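# Add three table pieces to a balancing board

## Task

Three wooden pieces are already on the round board of the balance game; move the other three from the table onto it. Done when all six lie fully on the board's surface (none resting on another piece), each completely outside the painted circle, no hand holds or supports the board while any piece is on it, and the board finally rests balanced only on its ball, which sits on the pedestal. The board, ball and pedestal are all free to move.

## Robot and tools

Robots: arm1, arm2 and arm3 are identical i2rt Big YAM arms. Each has six joints, a right hand with index, middle and ring fingers plus a thumb, and a wrist camera. Room cameras are cam_high and cam_low. Wrist cameras are arm1_cam_wrist, arm2_cam_wrist and arm3_cam_wrist. The open hand blocks part of the wrist view.

Frame: a single scene frame in metres, origin on the floor, +z up. Feet (base_link, each facing its own +x): arm1 at x=+0.533 y=-0.003 z=+0.820, quat_wxyz=(+0.063, -0.002, +0.005, -0.998); arm2 at x=-0.166 y=+0.539 z=+0.726, quat_wxyz=(+0.731, -0.001, +0.002, -0.682); arm3 at x=-0.234 y=-0.452 z=+0.755, quat_wxyz=(+0.770, -0.006, +0.002, +0.638). Table tops under the arms are at z=+0.720. Reach is roughly 1.06 m from the joint1 axis.

Hand point axes: +z runs along straight fingers toward the tips, +x crosses the palm away from the thumb, +y leaves the palm face (palm surface at y=-0.062, back at y=-0.12). Straight fingertips end about 0.139 m beyond knuckles at z=-0.017. A rigid camera mast on the palm side (x +0.05 to +0.10, z -0.16 to -0.11, out to y=+0.06) can collide with objects.

move: one call is one action. Arguments arm1, arm2, arm3 (one object per robot; omit a robot to leave it on its previous command) and cameras (list of names, or ["all"], or [] for none). Inside a robot object:
- joints: absolute targets by name. joint1_rad -2.879..2.879 (base yaw, positive counter-clockwise from above); joint2_rad 0..3.141 (shoulder, positive raises then swings forward); joint3_rad 0..3.019 (elbow, positive opens); joint4_rad -1.692..1.57 (hand pitch, positive lifts fingers); joint5_rad -1.57..1.57 (sideways, positive to the arm's right); joint6_rad -2.094..2.094 (roll, positive clockwise seen from behind). Hand keys are unitless -1..1, scaled between each hinge's two stops.
- target: an absolute hand pose [x, y, z, qw, qx, qy, qz] in the scene frame, metres plus a unit quaternion, same format as the printed hand line. The hand follows a straight line toward it from hand_target. When target is present, joints may contain only hand_ keys, otherwise the call is refused.
- speed: top path speed 0.002..0.5 m/s (default 0.25), rotation capped at twice that in rad/s; allowed only with target.
- min_time_s: 0.1..8 s, the shortest duration for this robot's arm joint motions; used with joints.
All hand paths in one action finish together, paced by the slowest; each lasts 0.5..10 s, and no action exceeds 15 s. Paths ignore obstacles and other arms. Expect a centimetre or more of error, overshoot near full stretch, and wide swings during joint moves.

Fingers: for index/middle/ring, _mcp bends at the knuckle (straight at +0.75, curls toward -1), _abd swings sideways (straight 0.00), _pip and _dip bend the middle and last joints (straight +0.58, +0.70). Thumb: hand_thumb_cmc swings it in front of the palm toward -1 (beside palm at +0.71); hand_thumb_axl twists it (+0.68 straight); hand_thumb_mcp and hand_thumb_ipl bend it (+0.23, +0.17 straight). hand_current_limit maps -1..+1 to 0..550 mA cap (start +0.4); hand_speed (-0.96..1, start -0.6) sets set-point speed as (n+1)/2 of 8.5 rad/s. Omitted hand keys keep their goal. Resending a hinge's measured position relaxes its grip.

wait: seconds 0..10, no new commands; returns state and requested cameras.
zoom_image: camera name and region [x0, y0, x1, y1] in pixels of that camera's latest image (672x504, origin top-left), at most 504 by 504; only cameras in the newest images work.
finished_scene: scene integer; ends the scene permanently, so the goal must already hold with the robots hands-off.

Results: the move line lists each arm sent motion with done or its worst status. joint_status and hand_status give off_target, time_out, not_followed (a safety check withheld targets; pose unreachable for a target), or limit_stop_at_motor_heat. on_its_own lists motion not commanded by this call; held at is a target, not a reading. Robots marked as last shown were not commanded. hand and hand_target are poses; Joint velocities follow joint order; joint torques (N m) include gravity and wrap at ±28 for joints 3 and 4. hand_state gives one word per finger motor: moving, goal, blocked, overload. Current lines in mA are positive when pushing toward -1. A refused call cancels later move/wait/finished_scene calls in the same reply.

Cautions: arms keep pushing after contact and can heat motors; MOTOR HOT appears near 85 °C and at 100 °C the arm goes limp for 30..60 s. A finger motor at 495 mA or more for 5 s shuts down for 10 s. Never let two robots press each other, including one hand closing on another's fingers. Avoid knocking anything off the work area, dropping pieces from height, releasing moving parts, or striking the board, ball or pedestal; the board tips easily, so place pieces gently and balance loads around it. Loose objects may get brief external nudges. The scene keeps running while you think, holding the last command.

Each tool is called by a JSON object that holds its "method" and its "body".

## Session

{"method": "move", "body": {}}

Scene clock: 0.00 s.
Joint torques (N m): no reading
Motor temperatures (°C): arm1=[37 33 32 32 31 37] | arm2=[32 32 33 33 35 32] | arm3=[36 34 31 32 35 35]
Heat: arm1: hottest joint1_rad 37 °C; arm2: hottest joint5_rad 35 °C; arm3: hottest joint1_rad 36 °C.
Joint velocities: within noise
arm1.joint_positions: joint1_rad=-0.029 joint2_rad=+0.584 joint3_rad=+1.345 joint4_rad=-1.139 joint5_rad=+0.030 joint6_rad=+1.165 hand_index_mcp=+0.753 hand_index_abd=+0.000 hand_index_pip=+0.577 hand_index_dip=+0.696 hand_middle_mcp=+0.753 hand_middle_abd=+0.000 hand_middle_pip=+0.577 hand_middle_dip=+0.696 hand_ring_mcp=+0.753 hand_ring_abd=+0.000 hand_ring_pip=+0.577 hand_ring_dip=+0.696 hand_thumb_cmc=+0.714 hand_thumb_axl=+0.677 hand_thumb_mcp=+0.226 hand_thumb_ipl=+0.168 hand_current_limit=+0.400 hand_speed=-0.600
arm1.joint_status: not commanded
arm1.hand_state: goal,goal,goal,goal,goal,goal,goal,goal,goal,goal,goal,goal,goal,goal,goal,goal
arm1.index_mcp_current_ma: 0
arm1.index_abd_current_ma: 0
arm1.index_pip_current_ma: 0
arm1.index_dip_current_ma: 0
arm1.middle_mcp_current_ma: 0
arm1.middle_abd_current_ma: 0
arm1.middle_pip_current_ma: 0
arm1.middle_dip_current_ma: 0
arm1.ring_mcp_current_ma: 0
arm1.ring_abd_current_ma: 0
arm1.ring_pip_current_ma: 0
arm1.ring_dip_current_ma: 0
arm1.thumb_cmc_current_ma: 0
arm1.thumb_axl_current_ma: 0
arm1.thumb_mcp_current_ma: 0
arm1.thumb_ipl_current_ma: 0
arm1.hand_goal_index_mcp: 0.754
arm1.hand_goal_index_abd: 0.000
arm1.hand_goal_index_pip: 0.576
arm1.hand_goal_index_dip: 0.696
arm1.hand_goal_middle_mcp: 0.754
arm1.hand_goal_middle_abd: 0.000
arm1.hand_goal_middle_pip: 0.576
arm1.hand_goal_middle_dip: 0.696
arm1.hand_goal_ring_mcp: 0.754
arm1.hand_goal_ring_abd: 0.000
arm1.hand_goal_ring_pip: 0.576
arm1.hand_goal_ring_dip: 0.696
arm1.hand_goal_thumb_cmc: 0.714
arm1.hand_goal_thumb_axl: 0.678
arm1.hand_goal_thumb_mcp: 0.226
arm1.hand_goal_thumb_ipl: 0.168
arm1.hand: x=+0.2759 y=+0.0592 z=+1.4029 quat_wxyz=(+0.555, +0.200, -0.801, -0.103) (m; scene frame)
arm1.hand_target: x=+0.2798 y=+0.0594 z=+1.4163 quat_wxyz=(+0.567, +0.198, -0.793, -0.105) (m; scene frame)
arm1.hand_status: not commanded
arm2.joint_positions: joint1_rad=-0.568 joint2_rad=+0.605 joint3_rad=+1.329 joint4_rad=-1.189 joint5_rad=-0.114 joint6_rad=+1.033 hand_index_mcp=+0.753 hand_index_abd=+0.000 hand_index_pip=+0.577 hand_index_dip=+0.696 hand_middle_mcp=+0.753 hand_middle_abd=+0.000 hand_middle_pip=+0.577 hand_middle_dip=+0.696 hand_ring_mcp=+0.753 hand_ring_abd=+0.000 hand_ring_pip=+0.577 hand_ring_dip=+0.696 hand_thumb_cmc=+0.714 hand_thumb_axl=+0.677 hand_thumb_mcp=+0.226 hand_thumb_ipl=+0.168 hand_current_limit=+0.400 hand_speed=-0.600
arm2.joint_status: not commanded
arm2.hand_state: goal,goal,goal,goal,goal,goal,goal,goal,goal,goal,goal,goal,goal,goal,goal,goal
arm2.index_mcp_current_ma: 0
arm2.index_abd_current_ma: 0
arm2.index_pip_current_ma: 0
arm2.index_dip_current_ma: 0
arm2.middle_mcp_current_ma: 0
arm2.middle_abd_current_ma: 0
arm2.middle_pip_current_ma: 0
arm2.middle_dip_current_ma: 0
arm2.ring_mcp_current_ma: 0
arm2.ring_abd_current_ma: 0
arm2.ring_pip_current_ma: 0
arm2.ring_dip_current_ma: 0
arm2.thumb_cmc_current_ma: 0
arm2.thumb_axl_current_ma: 0
arm2.thumb_mcp_current_ma: 0
arm2.thumb_ipl_current_ma: 0
arm2.hand_goal_index_mcp: 0.754
arm2.hand_goal_index_abd: 0.000
arm2.hand_goal_index_pip: 0.576
arm2.hand_goal_index_dip: 0.696
arm2.hand_goal_middle_mcp: 0.754
arm2.hand_goal_middle_abd: 0.000
arm2.hand_goal_middle_pip: 0.576
arm2.hand_goal_middle_dip: 0.696
arm2.hand_goal_ring_mcp: 0.754
arm2.hand_goal_ring_abd: 0.000
arm2.hand_goal_ring_pip: 0.576
arm2.hand_goal_ring_dip: 0.696
arm2.hand_goal_thumb_cmc: 0.714
arm2.hand_goal_thumb_axl: 0.678
arm2.hand_goal_thumb_mcp: 0.226
arm2.hand_goal_thumb_ipl: 0.168
arm2.hand: x=-0.3521 y=+0.3270 z=+1.2879 quat_wxyz=(+0.493, +0.634, -0.566, +0.183) (m; scene frame)
arm2.hand_target: x=-0.3505 y=+0.3297 z=+1.2997 quat_wxyz=(+0.503, +0.630, -0.561, +0.186) (m; scene frame)
arm2.hand_status: not commanded
arm3.joint_positions: joint1_rad=+0.869 joint2_rad=+0.619 joint3_rad=+1.359 joint4_rad=-1.409 joint5_rad=-0.086 joint6_rad=+1.150 hand_index_mcp=+0.753 hand_index_abd=+0.000 hand_index_pip=+0.577 hand_index_dip=+0.696 hand_middle_mcp=+0.753 hand_middle_abd=+0.000 hand_middle_pip=+0.577 hand_middle_dip=+0.696 hand_ring_mcp=+0.753 hand_ring_abd=+0.000 hand_ring_pip=+0.577 hand_ring_dip=+0.696 hand_thumb_cmc=+0.714 hand_thumb_axl=+0.677 hand_thumb_mcp=+0.226 hand_thumb_ipl=+0.168 hand_current_limit=+0.400 hand_speed=-0.600
arm3.joint_status: not commanded
arm3.hand_state: goal,goal,goal,goal,goal,goal,goal,goal,goal,goal,goal,goal,goal,goal,goal,goal
arm3.index_mcp_current_ma: 0
arm3.index_abd_current_ma: 0
arm3.index_pip_current_ma: 0
arm3.index_dip_current_ma: 0
arm3.middle_mcp_current_ma: 0
arm3.middle_abd_current_ma: 0
arm3.middle_pip_current_ma: 0
arm3.middle_dip_current_ma: 0
arm3.ring_mcp_current_ma: 0
arm3.ring_abd_current_ma: 0
arm3.ring_pip_current_ma: 0
arm3.ring_dip_current_ma: 0
arm3.thumb_cmc_current_ma: 0
arm3.thumb_axl_current_ma: 0
arm3.thumb_mcp_current_ma: 0
arm3.thumb_ipl_current_ma: 0
arm3.hand_goal_index_mcp: 0.754
arm3.hand_goal_index_abd: 0.000
arm3.hand_goal_index_pip: 0.576
arm3.hand_goal_index_dip: 0.696
arm3.hand_goal_middle_mcp: 0.754
arm3.hand_goal_middle_abd: 0.000
arm3.hand_goal_middle_pip: 0.576
arm3.hand_goal_middle_dip: 0.696
arm3.hand_goal_ring_mcp: 0.754
arm3.hand_goal_ring_abd: 0.000
arm3.hand_goal_ring_pip: 0.576
arm3.hand_goal_ring_dip: 0.696
arm3.hand_goal_thumb_cmc: 0.714
arm3.hand_goal_thumb_axl: 0.678
arm3.hand_goal_thumb_mcp: 0.226
arm3.hand_goal_thumb_ipl: 0.168
arm3.hand: x=-0.3334 y=-0.2115 z=+1.2680 quat_wxyz=(-0.366, +0.192, +0.881, +0.229) (m; scene frame)
arm3.hand_target: x=-0.3323 y=-0.2128 z=+1.2811 quat_wxyz=(-0.376, +0.190, +0.875, +0.238) (m; scene frame)
arm3.hand_status: not commanded
pictures: arm1_cam_wrist, arm2_cam_wrist, arm3_cam_wrist, cam_high, cam_low

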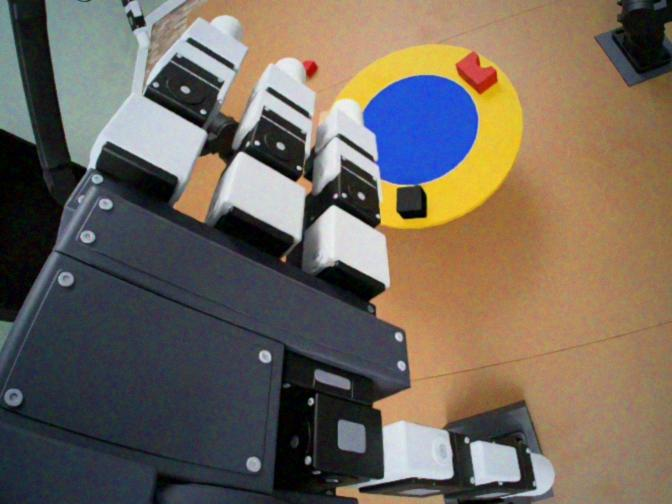

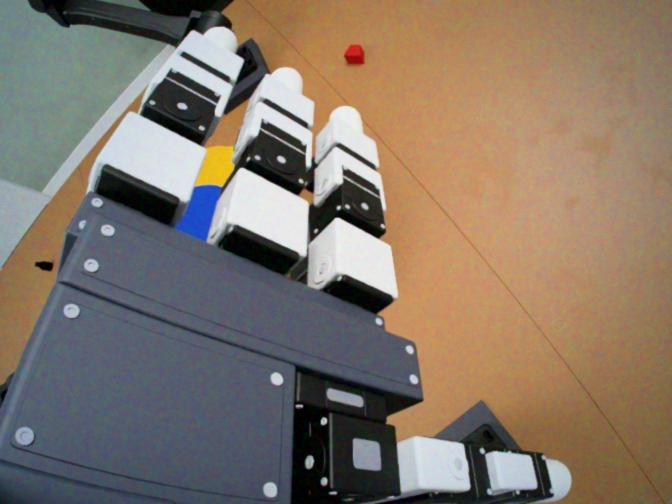

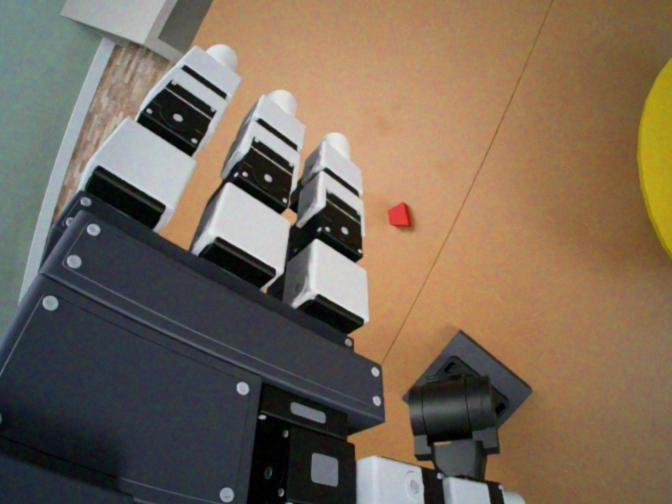

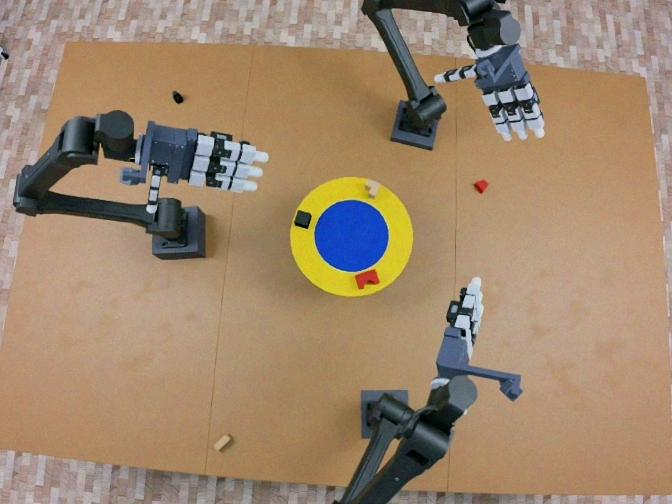

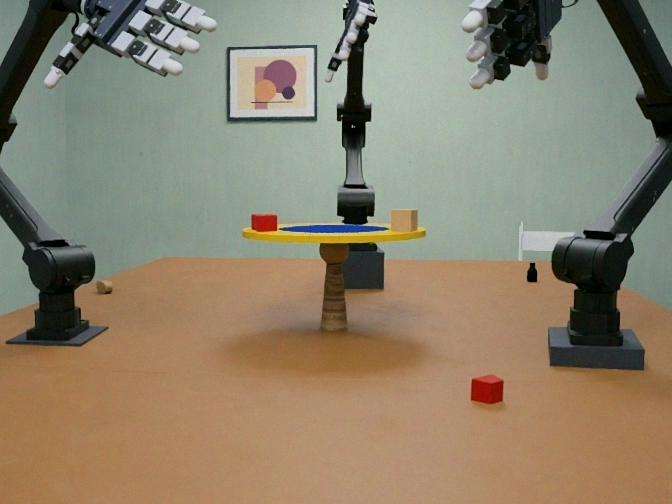

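{"method": "zoom_image", "body": {"camera": "cam_high", "region": [270, 160, 430, 310]}}

{"method": "zoom_image", "body": {"camera": "cam_low", "region": [220, 180, 450, 350]}}

{"method": "zoom_image", "body": {"camera": "cam_high", "region": [150, 80, 210, 120]}}

{"method": "zoom_image", "body": {"camera": "cam_high", "region": [450, 160, 510, 205]}}

{"method": "zoom_image", "body": {"camera": "cam_high", "region": [195, 420, 255, 465]}}

{"method": "zoom_image", "body": {"camera": "cam_low", "region": [440, 350, 540, 425]}}

{"method": "zoom_image", "body": {"camera": "cam_low", "region": [500, 240, 560, 300]}}

{"method": "zoom_image", "body": {"camera": "cam_low", "region": [80, 260, 140, 310]}}

Scaled by 3.150 from the camera's 672x504 image, which has a finer 960x720 frame.

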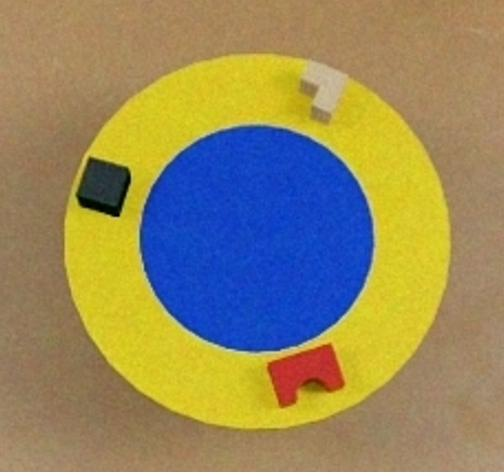

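Scaled by 2.191 from the camera's 672x504 image, which has a finer 960x720 frame.

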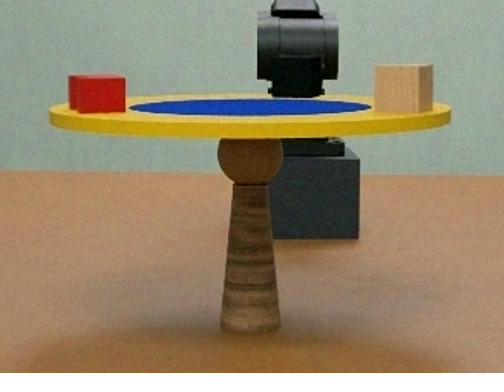

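Scaled by 8.400 from the camera's 672x504 image, which has a finer 960x720 frame.

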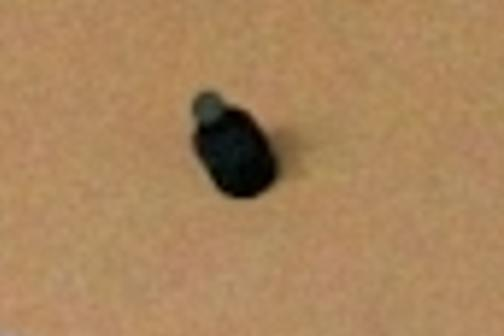

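Scaled by 8.400 from the camera's 672x504 image, which has a finer 960x720 frame.

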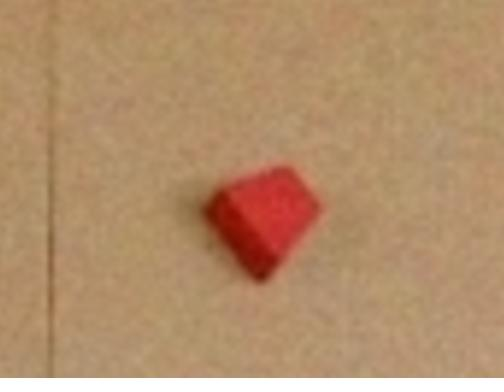

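Scaled by 8.400 from the camera's 672x504 image, which has a finer 960x720 frame.

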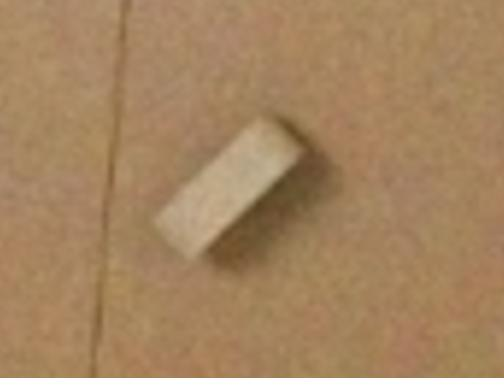

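Scaled by 5.040 from the camera's 672x504 image, which has a finer 960x720 frame.

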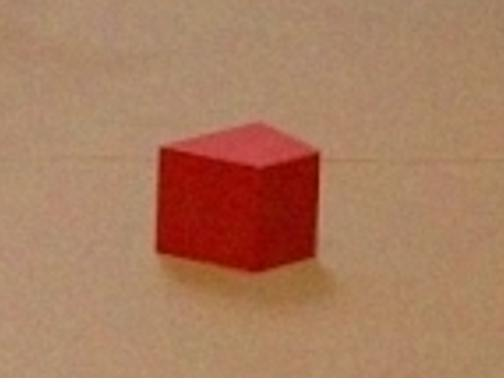

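Scaled by 8.400 from the camera's 672x504 image, which has a finer 960x720 frame.

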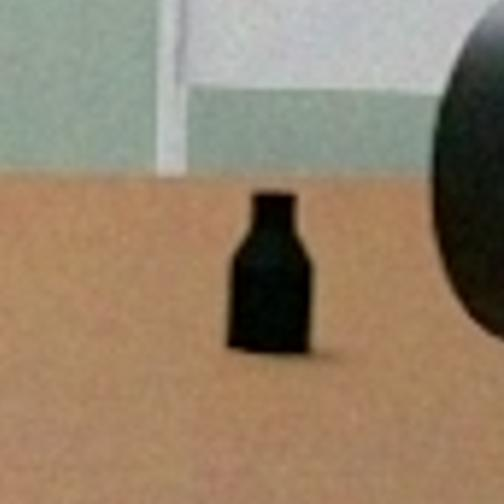

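Scaled by 8.400 from the camera's 672x504 image, which has a finer 960x720 frame.

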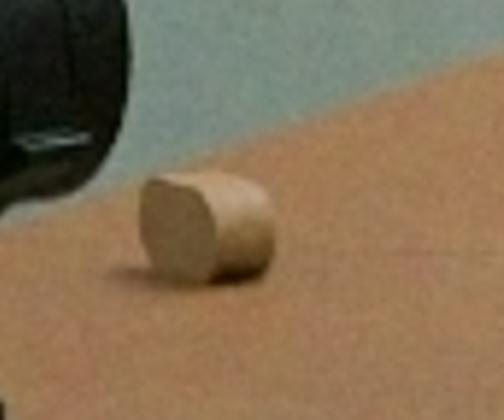

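{"method": "zoom_image", "body": {"camera": "cam_high", "region": [130, 190, 230, 270]}}

{"method": "zoom_image", "body": {"camera": "cam_high", "region": [340, 370, 440, 450]}}

{"method": "zoom_image", "body": {"camera": "cam_high", "region": [370, 80, 470, 160]}}

{"method": "zoom_image", "body": {"camera": "cam_low", "region": [230, 200, 340, 260]}}

{"method": "zoom_image", "body": {"camera": "cam_low", "region": [330, 200, 440, 260]}}

{"method": "zoom_image", "body": {"camera": "cam_high", "region": [285, 200, 325, 235]}}

{"method": "zoom_image", "body": {"camera": "cam_high", "region": [350, 170, 390, 205]}}

{"method": "zoom_image", "body": {"camera": "cam_high", "region": [345, 260, 385, 295]}}

{"method": "zoom_image", "body": {"camera": "arm1_cam_wrist", "region": [280, 30, 540, 240]}}

Scaled by 5.040 from the camera's 672x504 image, which has a finer 960x720 frame.

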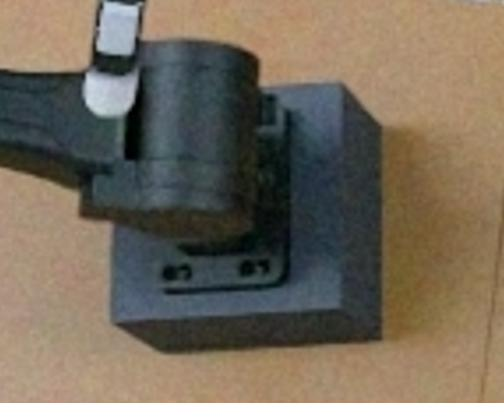

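Scaled by 5.040 from the camera's 672x504 image, which has a finer 960x720 frame.

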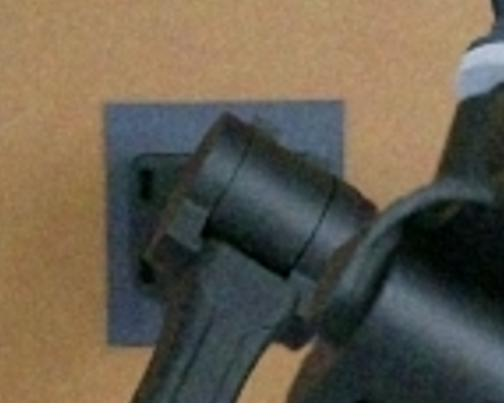

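Scaled by 5.040 from the camera's 672x504 image, which has a finer 960x720 frame.

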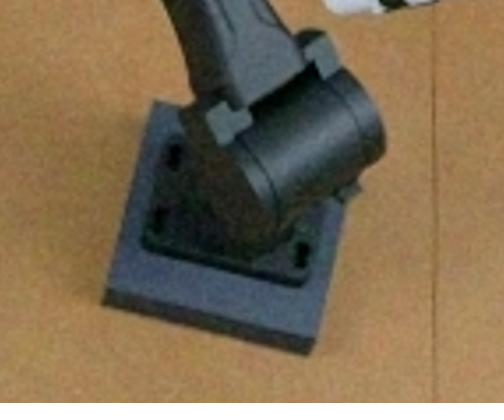

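Scaled by 4.582 from the camera's 672x504 image, which has a finer 960x720 frame.

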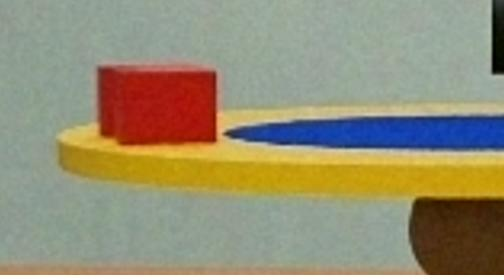

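Scaled by 4.582 from the camera's 672x504 image, which has a finer 960x720 frame.

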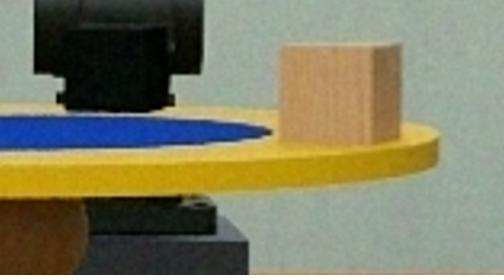

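Scaled by 12.600 from the camera's 672x504 image, which has a finer 960x720 frame.

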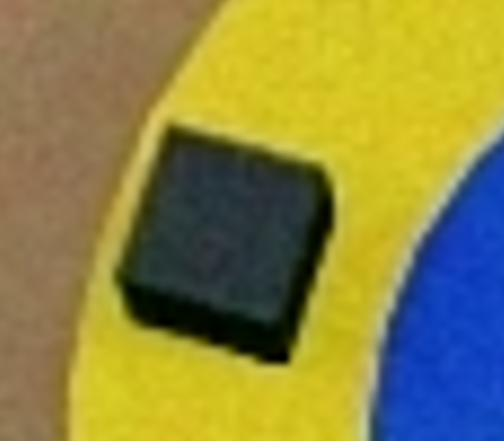

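Scaled by 12.600 from the camera's 672x504 image, which has a finer 960x720 frame.

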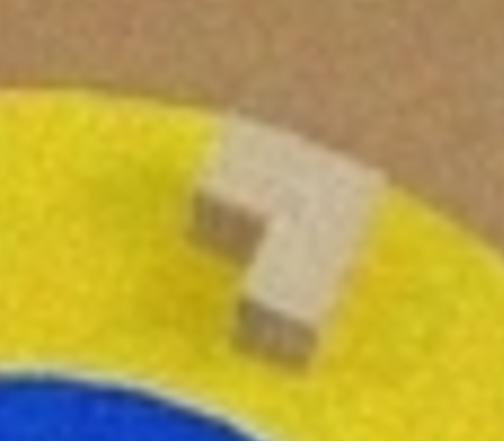

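Scaled by 12.600 from the camera's 672x504 image, which has a finer 960x720 frame.

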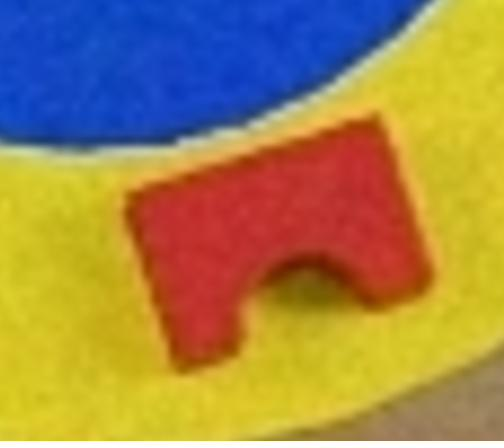

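Scaled by 1.938 from the camera's 672x504 image, which has a finer 960x720 frame.

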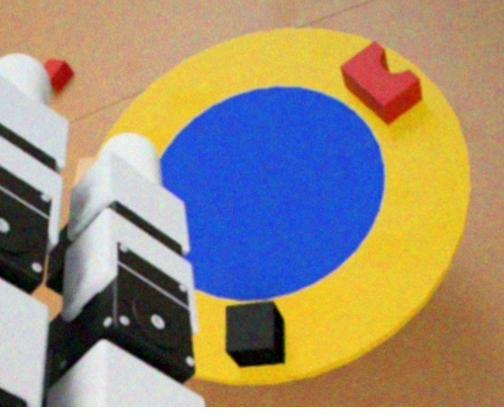

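{"method": "move", "body": {"arm1": {"joints": {"joint1_rad": 2.0, "joint2_rad": 1.1, "joint3_rad": 1.3, "joint4_rad": -1.6, "joint5_rad": 1.22, "joint6_rad": -1.57, "hand_thumb_cmc": -0.5, "hand_thumb_mcp": 0.0, "hand_index_mcp": 0.55, "hand_index_pip": 0.14, "hand_index_dip": 0.1}, "min_time_s": 4}, "arm2": {"joints": {"joint1_rad": 2.09, "joint2_rad": 1.1, "joint3_rad": 1.3, "joint4_rad": -1.6, "joint5_rad": 1.22, "joint6_rad": -1.57, "hand_thumb_cmc": -0.5, "hand_thumb_mcp": 0.0, "hand_index_mcp": 0.55, "hand_index_pip": 0.14, "hand_index_dip": 0.1}, "min_time_s": 4}, "arm3": {"joints": {"joint1_rad": 1.66, "joint2_rad": 0.9, "joint3_rad": 1.1, "joint4_rad": -1.6, "joint5_rad": 1.22, "joint6_rad": -1.57, "hand_thumb_cmc": -0.5, "hand_thumb_mcp": 0.0, "hand_index_mcp": 0.55, "hand_index_pip": 0.14, "hand_index_dip": 0.1}, "min_time_s": 4}, "cameras": ["all"]}}

Scene clock: 279.20 s.
Joint torques (N m): arm1=[1.38 -5.42 8.31 0.7 0.9 -0.07] | arm2=[0.79 -4.48 7.75 0.64 1.23 -0.16] | arm3=[0.67 -3.49 9.73 0.24 1.02 -0.09]
Motor temperatures (°C): arm1=[36 32 40 31 30 34] | arm2=[32 32 40 33 33 31] | arm3=[35 33 37 31 33 33]
Heat: arm1: hottest joint3_rad 40 °C; arm2: hottest joint3_rad 40 °C; arm3: hottest joint3_rad 37 °C.
move: arm1 done; arm2 done; arm3 done
Joint velocities: within noise
arm1.joint_positions: joint1_rad=+1.991 joint2_rad=+1.090 joint3_rad=+1.305 joint4_rad=-1.593 joint5_rad=+1.217 joint6_rad=-1.558 hand_index_mcp=+0.544 hand_index_abd=+0.000 hand_index_pip=+0.141 hand_index_dip=+0.103 hand_middle_mcp=+0.747 hand_middle_abd=-0.001 hand_middle_pip=+0.576 hand_middle_dip=+0.696 hand_ring_mcp=+0.746 hand_ring_abd=-0.001 hand_ring_pip=+0.576 hand_ring_dip=+0.696 hand_thumb_cmc=-0.505 hand_thumb_axl=+0.677 hand_thumb_mcp=-0.002 hand_thumb_ipl=+0.168 hand_current_limit=+0.400 hand_speed=-0.600
arm1.joint_status: all done
arm1.hand_state: goal,goal,goal,goal,goal,goal,goal,goal,goal,goal,goal,goal,goal,goal,goal,goal
arm1.index_mcp_current_ma: -6
arm1.index_abd_current_ma: 0
arm1.index_pip_current_ma: 1
arm1.index_dip_current_ma: 2
arm1.middle_mcp_current_ma: -8
arm1.middle_abd_current_ma: 0
arm1.middle_pip_current_ma: 0
arm1.middle_dip_current_ma: 0
arm1.ring_mcp_current_ma: -9
arm1.ring_abd_current_ma: 0
arm1.ring_pip_current_ma: 0
arm1.ring_dip_current_ma: 0
arm1.thumb_cmc_current_ma: -5
arm1.thumb_axl_current_ma: 0
arm1.thumb_mcp_current_ma: -1
arm1.thumb_ipl_current_ma: 0
arm1.hand_goal_index_mcp: 0.550
arm1.hand_goal_index_abd: 0.000
arm1.hand_goal_index_pip: 0.140
arm1.hand_goal_index_dip: 0.100
arm1.hand_goal_middle_mcp: 0.754
arm1.hand_goal_middle_abd: 0.000
arm1.hand_goal_middle_pip: 0.576
arm1.hand_goal_middle_dip: 0.696
arm1.hand_goal_ring_mcp: 0.754
arm1.hand_goal_ring_abd: 0.000
arm1.hand_goal_ring_pip: 0.576
arm1.hand_goal_ring_dip: 0.696
arm1.hand_goal_thumb_cmc: -0.500
arm1.hand_goal_thumb_axl: 0.678
arm1.hand_goal_thumb_mcp: 0.000
arm1.hand_goal_thumb_ipl: 0.168
arm1.hand: x=+0.5995 y=-0.3704 z=+1.1907 quat_wxyz=(-0.210, +0.450, +0.684, -0.534) (m; scene frame)
arm1.hand_target: x=+0.6021 y=-0.3694 z=+1.1845 quat_wxyz=(-0.220, +0.437, +0.692, -0.531) (m; scene frame)
arm1.hand_status: not commanded
arm2.joint_positions: joint1_rad=+2.080 joint2_rad=+1.090 joint3_rad=+1.312 joint4_rad=-1.590 joint5_rad=+1.218 joint6_rad=-1.558 hand_index_mcp=+0.544 hand_index_abd=+0.000 hand_index_pip=+0.142 hand_index_dip=+0.103 hand_middle_mcp=+0.747 hand_middle_abd=+0.000 hand_middle_pip=+0.576 hand_middle_dip=+0.696 hand_ring_mcp=+0.748 hand_ring_abd=-0.001 hand_ring_pip=+0.576 hand_ring_dip=+0.696 hand_thumb_cmc=-0.504 hand_thumb_axl=+0.677 hand_thumb_mcp=-0.001 hand_thumb_ipl=+0.168 hand_current_limit=+0.400 hand_speed=-0.600
arm2.joint_status: all done
arm2.hand_state: goal,goal,goal,goal,goal,goal,goal,goal,goal,goal,goal,goal,goal,goal,goal,goal
arm2.index_mcp_current_ma: -1
arm2.index_abd_current_ma: 0
arm2.index_pip_current_ma: 0
arm2.index_dip_current_ma: 0
arm2.middle_mcp_current_ma: -1
arm2.middle_abd_current_ma: 0
arm2.middle_pip_current_ma: 0
arm2.middle_dip_current_ma: 0
arm2.ring_mcp_current_ma: -1
arm2.ring_abd_current_ma: 0
arm2.ring_pip_current_ma: 0
arm2.ring_dip_current_ma: 0
arm2.thumb_cmc_current_ma: 0
arm2.thumb_axl_current_ma: 0
arm2.thumb_mcp_current_ma: 0
arm2.thumb_ipl_current_ma: 0
arm2.hand_goal_index_mcp: 0.550
arm2.hand_goal_index_abd: 0.000
arm2.hand_goal_index_pip: 0.140
arm2.hand_goal_index_dip: 0.100
arm2.hand_goal_middle_mcp: 0.754
arm2.hand_goal_middle_abd: 0.000
arm2.hand_goal_middle_pip: 0.576
arm2.hand_goal_middle_dip: 0.696
arm2.hand_goal_ring_mcp: 0.754
arm2.hand_goal_ring_abd: 0.000
arm2.hand_goal_ring_pip: 0.576
arm2.hand_goal_ring_dip: 0.696
arm2.hand_goal_thumb_cmc: -0.500
arm2.hand_goal_thumb_axl: 0.678
arm2.hand_goal_thumb_mcp: 0.000
arm2.hand_goal_thumb_ipl: 0.168
arm2.hand: x=+0.1982 y=+0.6149 z=+1.1023 quat_wxyz=(+0.243, -0.173, +0.801, -0.519) (m; scene frame)
arm2.hand_target: x=+0.1956 y=+0.6174 z=+1.0932 quat_wxyz=(+0.231, -0.191, +0.797, -0.524) (m; scene frame)
arm2.hand_status: not commanded
arm3.joint_positions: joint1_rad=+1.653 joint2_rad=+0.894 joint3_rad=+1.098 joint4_rad=-1.592 joint5_rad=+1.217 joint6_rad=-1.560 hand_index_mcp=+0.545 hand_index_abd=+0.000 hand_index_pip=+0.142 hand_index_dip=+0.103 hand_middle_mcp=+0.748 hand_middle_abd=+0.000 hand_middle_pip=+0.576 hand_middle_dip=+0.696 hand_ring_mcp=+0.747 hand_ring_abd=+0.000 hand_ring_pip=+0.576 hand_ring_dip=+0.696 hand_thumb_cmc=-0.505 hand_thumb_axl=+0.677 hand_thumb_mcp=-0.002 hand_thumb_ipl=+0.168 hand_current_limit=+0.400 hand_speed=-0.600
arm3.joint_status: all done
arm3.hand_state: goal,goal,goal,goal,goal,goal,goal,goal,goal,goal,goal,goal,goal,goal,goal,goal
arm3.index_mcp_current_ma: -8
arm3.index_abd_current_ma: 0
arm3.index_pip_current_ma: 2
arm3.index_dip_current_ma: 4
arm3.middle_mcp_current_ma: -10
arm3.middle_abd_current_ma: 0
arm3.middle_pip_current_ma: 0
arm3.middle_dip_current_ma: 0
arm3.ring_mcp_current_ma: -12
arm3.ring_abd_current_ma: 0
arm3.ring_pip_current_ma: 0
arm3.ring_dip_current_ma: 0
arm3.thumb_cmc_current_ma: -7
arm3.thumb_axl_current_ma: -1
arm3.thumb_mcp_current_ma: -3
arm3.thumb_ipl_current_ma: 0
arm3.hand_goal_index_mcp: 0.550
arm3.hand_goal_index_abd: 0.000
arm3.hand_goal_index_pip: 0.140
arm3.hand_goal_index_dip: 0.100
arm3.hand_goal_middle_mcp: 0.754
arm3.hand_goal_middle_abd: 0.000
arm3.hand_goal_middle_pip: 0.576
arm3.hand_goal_middle_dip: 0.696
arm3.hand_goal_ring_mcp: 0.754
arm3.hand_goal_ring_abd: 0.000
arm3.hand_goal_ring_pip: 0.576
arm3.hand_goal_ring_dip: 0.696
arm3.hand_goal_thumb_cmc: -0.500
arm3.hand_goal_thumb_axl: 0.678
arm3.hand_goal_thumb_mcp: 0.000
arm3.hand_goal_thumb_ipl: 0.168
arm3.hand: x=-0.4936 y=-0.2860 z=+1.0919 quat_wxyz=(+0.567, -0.816, +0.098, +0.046) (m; scene frame)
arm3.hand_target: x=-0.4936 y=-0.2877 z=+1.0905 quat_wxyz=(+0.569, -0.817, +0.088, +0.040) (m; scene frame)
arm3.hand_status: not commanded
pictures: arm1_cam_wrist, arm2_cam_wrist, arm3_cam_wrist, cam_high, cam_low

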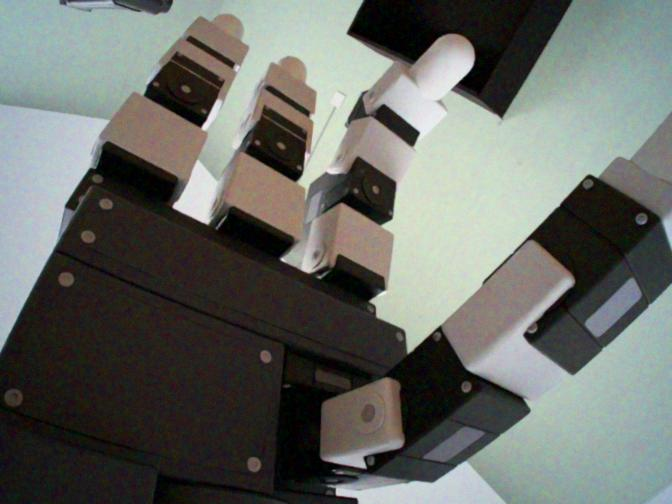

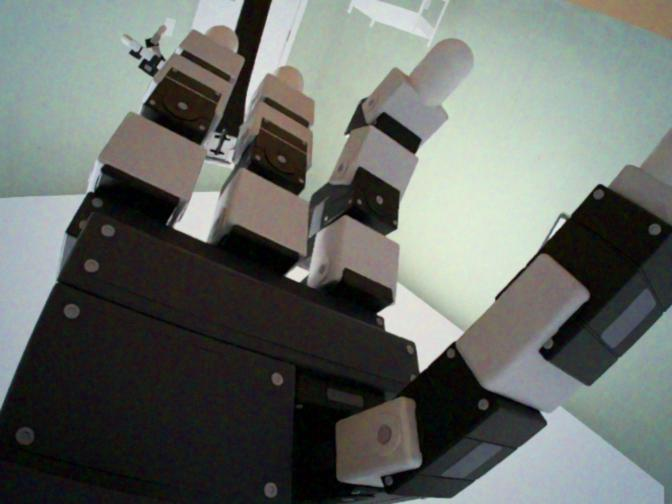

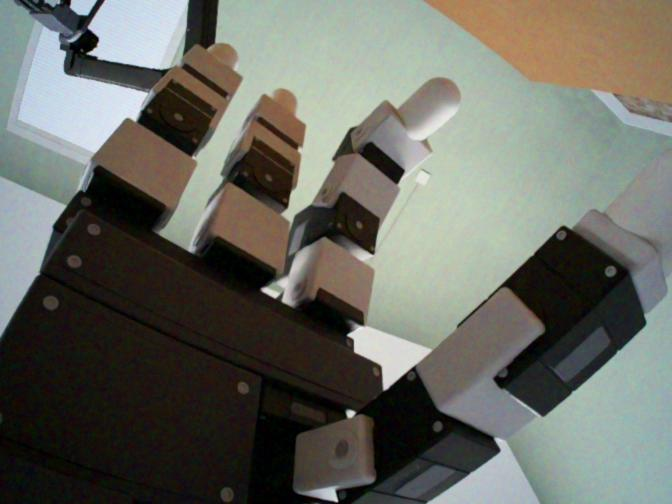

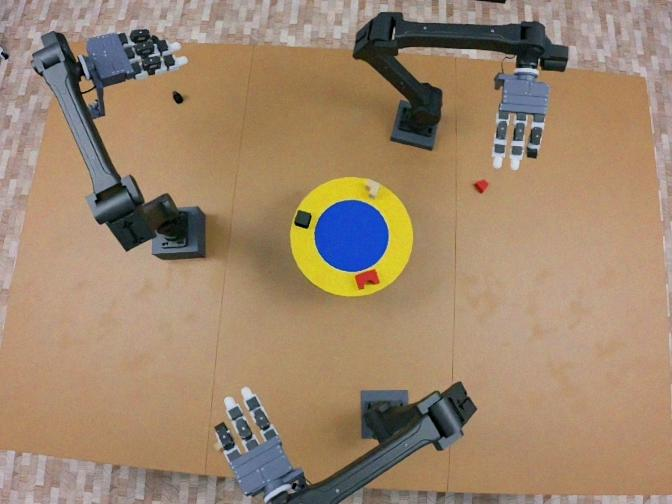

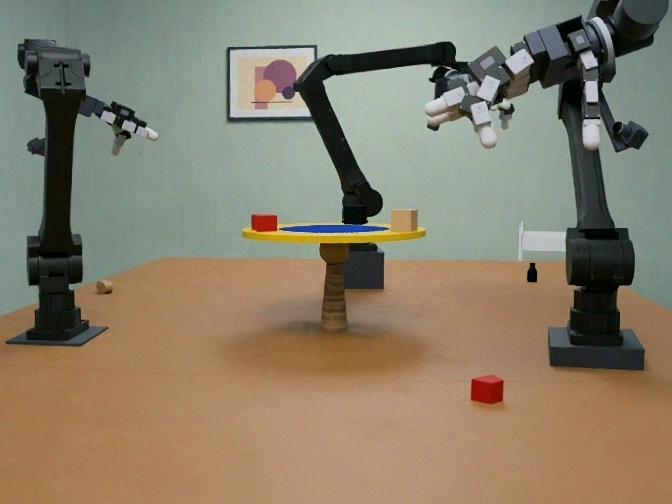

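{"method": "move", "body": {"arm1": {"target": [0.6052, -0.4991, 0.87, 0.2799, -0.3997, -0.7153, 0.5007], "speed": 0.2, "joints": {"hand_index_mcp": 0.685, "hand_index_pip": -0.226, "hand_index_dip": 0.043}}, "arm2": {"target": [0.3299, 0.6321, 0.87, 0.2287, -0.3268, 0.7514, -0.5261], "speed": 0.2, "joints": {"hand_index_mcp": 0.685, "hand_index_pip": -0.226, "hand_index_dip": 0.043}}, "arm3": {"target": [-0.4496, -0.2479, 0.87, 0.5390, -0.7700, 0.2802, -0.1962], "speed": 0.2, "joints": {"hand_index_mcp": 0.685, "hand_index_pip": -0.226, "hand_index_dip": 0.043}}, "cameras": ["all"]}}

Scene clock: 318.87 s.
Joint torques (N m): arm1=[0.03 -11.11 6.86 1.73 0.66 -0.04] | arm2=[-0.91 -9.58 9.39 2.18 1.04 -0.16] | arm3=[-0.38 -7.41 7.42 -1.21 0.6 0.11]
Motor temperatures (°C): arm1=[36 33 39 31 31 34] | arm2=[31 32 39 33 34 31] | arm3=[35 33 38 31 34 33]
Heat: arm1: hottest joint3_rad 39 °C; arm2: hottest joint3_rad 39 °C; arm3: hottest joint3_rad 38 °C.
move: arm1 done; arm2 off_target; arm3 off_target
Joint velocities: within noise
arm1.joint_positions: joint1_rad=+1.862 joint2_rad=+1.633 joint3_rad=+0.962 joint4_rad=-0.515 joint5_rad=+1.195 joint6_rad=-1.959 hand_index_mcp=+0.670 hand_index_abd=+0.000 hand_index_pip=-0.224 hand_index_dip=+0.047 hand_middle_mcp=+0.746 hand_middle_abd=-0.001 hand_middle_pip=+0.576 hand_middle_dip=+0.696 hand_ring_mcp=+0.746 hand_ring_abd=-0.001 hand_ring_pip=+0.576 hand_ring_dip=+0.696 hand_thumb_cmc=-0.505 hand_thumb_axl=+0.677 hand_thumb_mcp=-0.002 hand_thumb_ipl=+0.168 hand_current_limit=+0.400 hand_speed=-0.600
arm1.joint_status: all done
arm1.hand_state: goal,goal,goal,goal,goal,goal,goal,goal,goal,goal,goal,goal,goal,goal,goal,goal
arm1.index_mcp_current_ma: -26
arm1.index_abd_current_ma: 0
arm1.index_pip_current_ma: 1
arm1.index_dip_current_ma: 2
arm1.middle_mcp_current_ma: -9
arm1.middle_abd_current_ma: 0
arm1.middle_pip_current_ma: 0
arm1.middle_dip_current_ma: 0
arm1.ring_mcp_current_ma: -10
arm1.ring_abd_current_ma: 0
arm1.ring_pip_current_ma: 0
arm1.ring_dip_current_ma: 0
arm1.thumb_cmc_current_ma: -4
arm1.thumb_axl_current_ma: 0
arm1.thumb_mcp_current_ma: -1
arm1.thumb_ipl_current_ma: 0
arm1.hand_goal_index_mcp: 0.686
arm1.hand_goal_index_abd: 0.000
arm1.hand_goal_index_pip: -0.226
arm1.hand_goal_index_dip: 0.044
arm1.hand_goal_middle_mcp: 0.754
arm1.hand_goal_middle_abd: 0.000
arm1.hand_goal_middle_pip: 0.576
arm1.hand_goal_middle_dip: 0.696
arm1.hand_goal_ring_mcp: 0.754
arm1.hand_goal_ring_abd: 0.000
arm1.hand_goal_ring_pip: 0.576
arm1.hand_goal_ring_dip: 0.696
arm1.hand_goal_thumb_cmc: -0.500
arm1.hand_goal_thumb_axl: 0.678
arm1.hand_goal_thumb_mcp: 0.000
arm1.hand_goal_thumb_ipl: 0.168
arm1.hand: x=+0.6109 y=-0.4988 z=+0.8747 quat_wxyz=(-0.275, +0.400, +0.714, -0.504) (m; scene frame)
arm1.hand_target: x=+0.6052 y=-0.4991 z=+0.8701 quat_wxyz=(-0.280, +0.400, +0.715, -0.501) (m; scene frame)
arm1.hand_status: done (0.007 m and 0.7 deg from the pose sent, 0.346 m and 11.2 deg at the start)
arm2.joint_positions: joint1_rad=+1.946 joint2_rad=+1.470 joint3_rad=+1.036 joint4_rad=-0.651 joint5_rad=+1.141 joint6_rad=-2.089 hand_index_mcp=+0.669 hand_index_abd=+0.000 hand_index_pip=-0.223 hand_index_dip=+0.047 hand_middle_mcp=+0.746 hand_middle_abd=+0.000 hand_middle_pip=+0.576 hand_middle_dip=+0.696 hand_ring_mcp=+0.747 hand_ring_abd=-0.001 hand_ring_pip=+0.576 hand_ring_dip=+0.696 hand_thumb_cmc=-0.504 hand_thumb_axl=+0.677 hand_thumb_mcp=-0.001 hand_thumb_ipl=+0.168 hand_current_limit=+0.400 hand_speed=-0.600
arm2.joint_status: all done
arm2.hand_state: goal,goal,goal,goal,goal,goal,goal,goal,goal,goal,goal,goal,goal,goal,goal,goal
arm2.index_mcp_current_ma: -6
arm2.index_abd_current_ma: 0
arm2.index_pip_current_ma: 0
arm2.index_dip_current_ma: 0
arm2.middle_mcp_current_ma: -1
arm2.middle_abd_current_ma: 0
arm2.middle_pip_current_ma: 0
arm2.middle_dip_current_ma: 0
arm2.ring_mcp_current_ma: -1
arm2.ring_abd_current_ma: 0
arm2.ring_pip_current_ma: 0
arm2.ring_dip_current_ma: 0
arm2.thumb_cmc_current_ma: 0
arm2.thumb_axl_current_ma: 0
arm2.thumb_mcp_current_ma: 0
arm2.thumb_ipl_current_ma: 0
arm2.hand_goal_index_mcp: 0.686
arm2.hand_goal_index_abd: 0.000
arm2.hand_goal_index_pip: -0.226
arm2.hand_goal_index_dip: 0.044
arm2.hand_goal_middle_mcp: 0.754
arm2.hand_goal_middle_abd: 0.000
arm2.hand_goal_middle_pip: 0.576
arm2.hand_goal_middle_dip: 0.696
arm2.hand_goal_ring_mcp: 0.754
arm2.hand_goal_ring_abd: 0.000
arm2.hand_goal_ring_pip: 0.576
arm2.hand_goal_ring_dip: 0.696
arm2.hand_goal_thumb_cmc: -0.500
arm2.hand_goal_thumb_axl: 0.678
arm2.hand_goal_thumb_mcp: 0.000
arm2.hand_goal_thumb_ipl: 0.168
arm2.hand: x=+0.3225 y=+0.6354 z=+0.8693 quat_wxyz=(+0.181, -0.265, +0.785, -0.530) (m; scene frame)
arm2.hand_target: x=+0.3294 y=+0.6326 z=+0.8700 quat_wxyz=(+0.181, -0.261, +0.785, -0.531) (m; scene frame)
arm2.hand_status: off_target (0.008 m and 9.8 deg from the pose sent, 0.268 m and 18.6 deg at the start; a joint's target at an end of its range on 53 of 83 steps)
arm3.joint_positions: joint1_rad=+1.457 joint2_rad=+1.327 joint3_rad=+0.802 joint4_rad=-1.685 joint5_rad=+1.060 joint6_rad=-0.836 hand_index_mcp=+0.670 hand_index_abd=+0.000 hand_index_pip=-0.224 hand_index_dip=+0.047 hand_middle_mcp=+0.748 hand_middle_abd=+0.000 hand_middle_pip=+0.576 hand_middle_dip=+0.696 hand_ring_mcp=+0.747 hand_ring_abd=+0.000 hand_ring_pip=+0.576 hand_ring_dip=+0.696 hand_thumb_cmc=-0.504 hand_thumb_axl=+0.677 hand_thumb_mcp=-0.002 hand_thumb_ipl=+0.168 hand_current_limit=+0.400 hand_speed=-0.600
arm3.joint_status: all done
arm3.hand_state: goal,goal,goal,goal,goal,goal,goal,goal,goal,goal,goal,goal,goal,goal,goal,goal
arm3.index_mcp_current_ma: -36
arm3.index_abd_current_ma: 0
arm3.index_pip_current_ma: 2
arm3.index_dip_current_ma: 4
arm3.middle_mcp_current_ma: -11
arm3.middle_abd_current_ma: 0
arm3.middle_pip_current_ma: 0
arm3.middle_dip_current_ma: 0
arm3.ring_mcp_current_ma: -13
arm3.ring_abd_current_ma: 0
arm3.ring_pip_current_ma: 0
arm3.ring_dip_current_ma: 0
arm3.thumb_cmc_current_ma: -6
arm3.thumb_axl_current_ma: -1
arm3.thumb_mcp_current_ma: -3
arm3.thumb_ipl_current_ma: 0
arm3.hand_goal_index_mcp: 0.686
arm3.hand_goal_index_abd: 0.000
arm3.hand_goal_index_pip: -0.226
arm3.hand_goal_index_dip: 0.044
arm3.hand_goal_middle_mcp: 0.754
arm3.hand_goal_middle_abd: 0.000
arm3.hand_goal_middle_pip: 0.576
arm3.hand_goal_middle_dip: 0.696
arm3.hand_goal_ring_mcp: 0.754
arm3.hand_goal_ring_abd: 0.000
arm3.hand_goal_ring_pip: 0.576
arm3.hand_goal_ring_dip: 0.696
arm3.hand_goal_thumb_cmc: -0.500
arm3.hand_goal_thumb_axl: 0.678
arm3.hand_goal_thumb_mcp: 0.000
arm3.hand_goal_thumb_ipl: 0.168
arm3.hand: x=-0.4507 y=-0.2490 z=+0.8697 quat_wxyz=(+0.522, -0.793, +0.265, -0.165) (m; scene frame)
arm3.hand_target: x=-0.4493 y=-0.2472 z=+0.8694 quat_wxyz=(+0.522, -0.791, +0.270, -0.169) (m; scene frame)
arm3.hand_status: off_target (0.002 m and 5.1 deg from the pose sent, 0.230 m and 35.4 deg at the start; a joint's target at an end of its range on 72 of 83 steps)
pictures: arm1_cam_wrist, arm2_cam_wrist, arm3_cam_wrist, cam_high, cam_low

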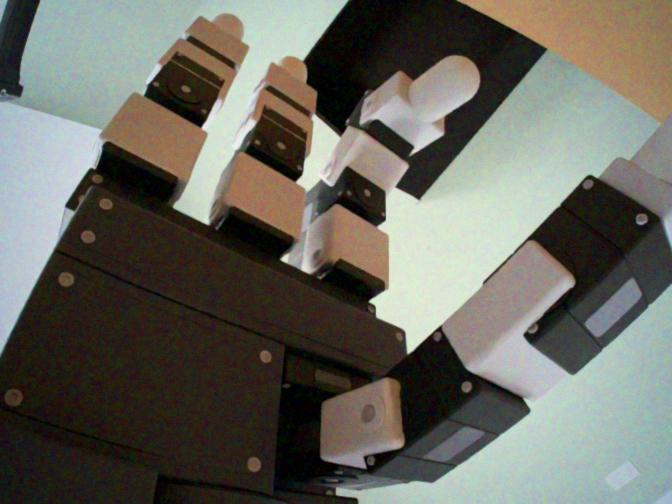

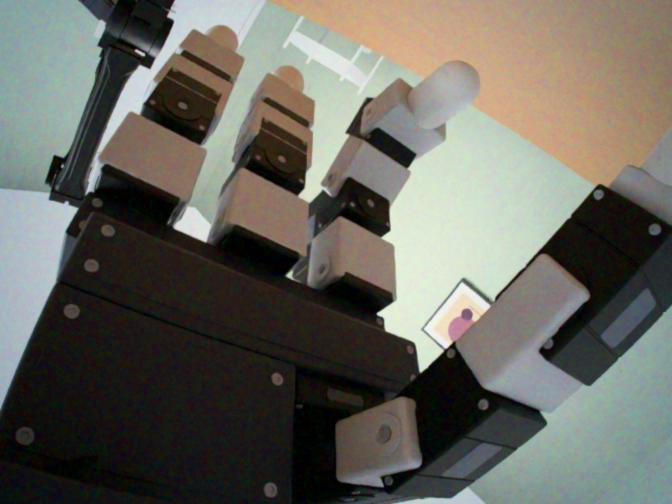

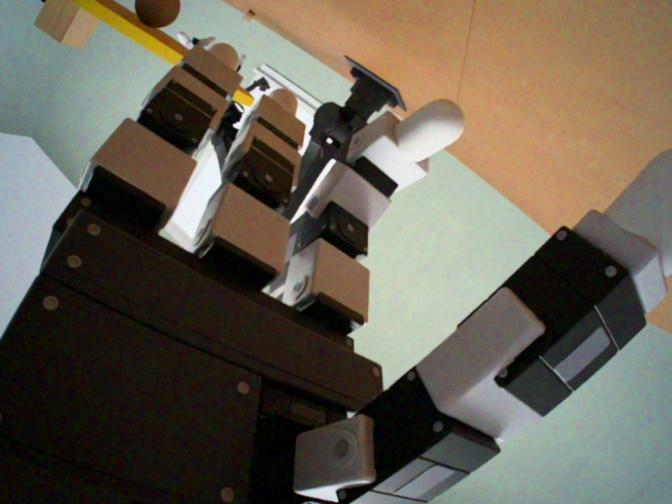

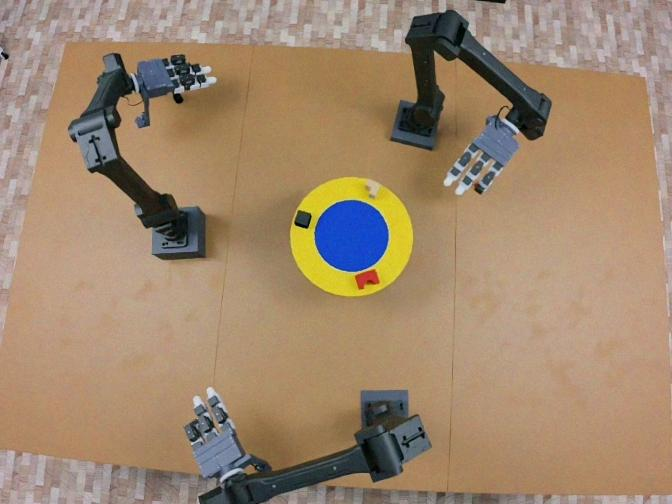

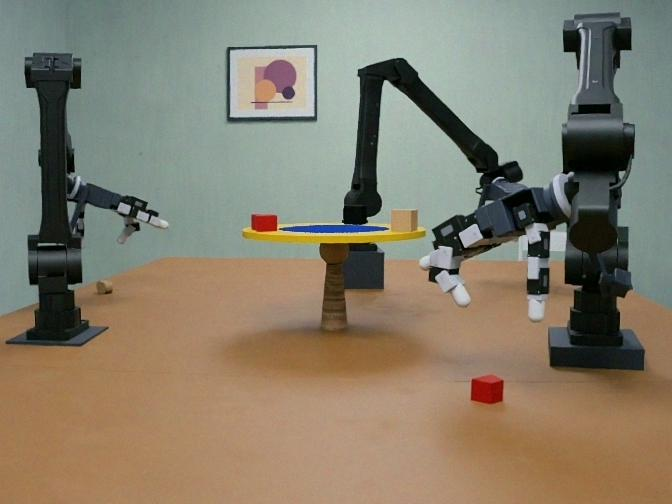

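{"method": "zoom_image", "body": {"camera": "cam_high", "region": [430, 110, 550, 200]}}

{"method": "zoom_image", "body": {"camera": "cam_low", "region": [400, 200, 600, 420]}}

{"method": "zoom_image", "body": {"camera": "cam_high", "region": [120, 40, 240, 130]}}

{"method": "zoom_image", "body": {"camera": "cam_high", "region": [170, 380, 290, 470]}}

Scaled by 4.200 from the camera's 672x504 image, which has a finer 960x720 frame.

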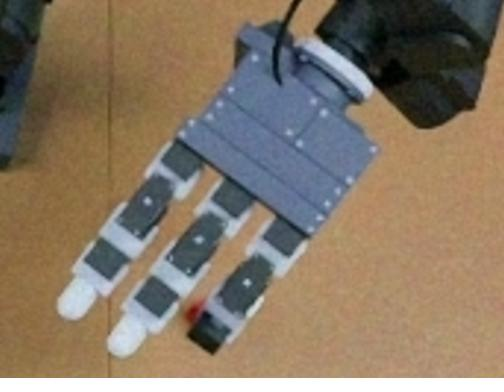

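Scaled by 2.291 from the camera's 672x504 image, which has a finer 960x720 frame.

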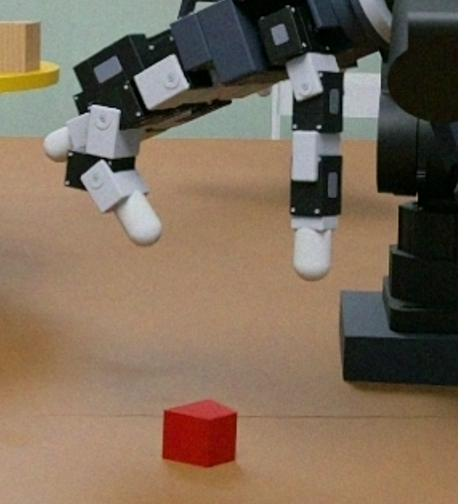

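Scaled by 4.200 from the camera's 672x504 image, which has a finer 960x720 frame.

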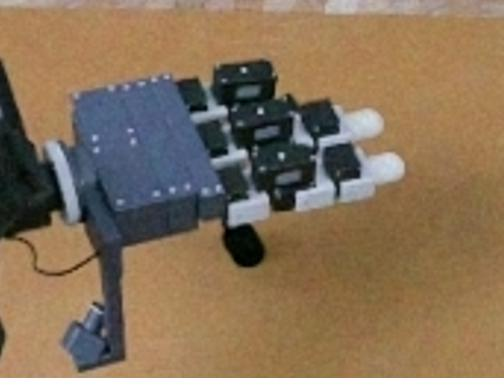

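Scaled by 4.200 from the camera's 672x504 image, which has a finer 960x720 frame.

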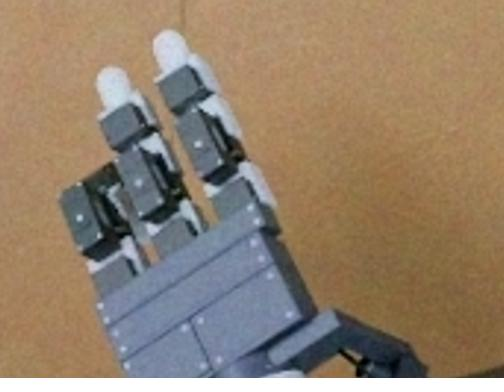

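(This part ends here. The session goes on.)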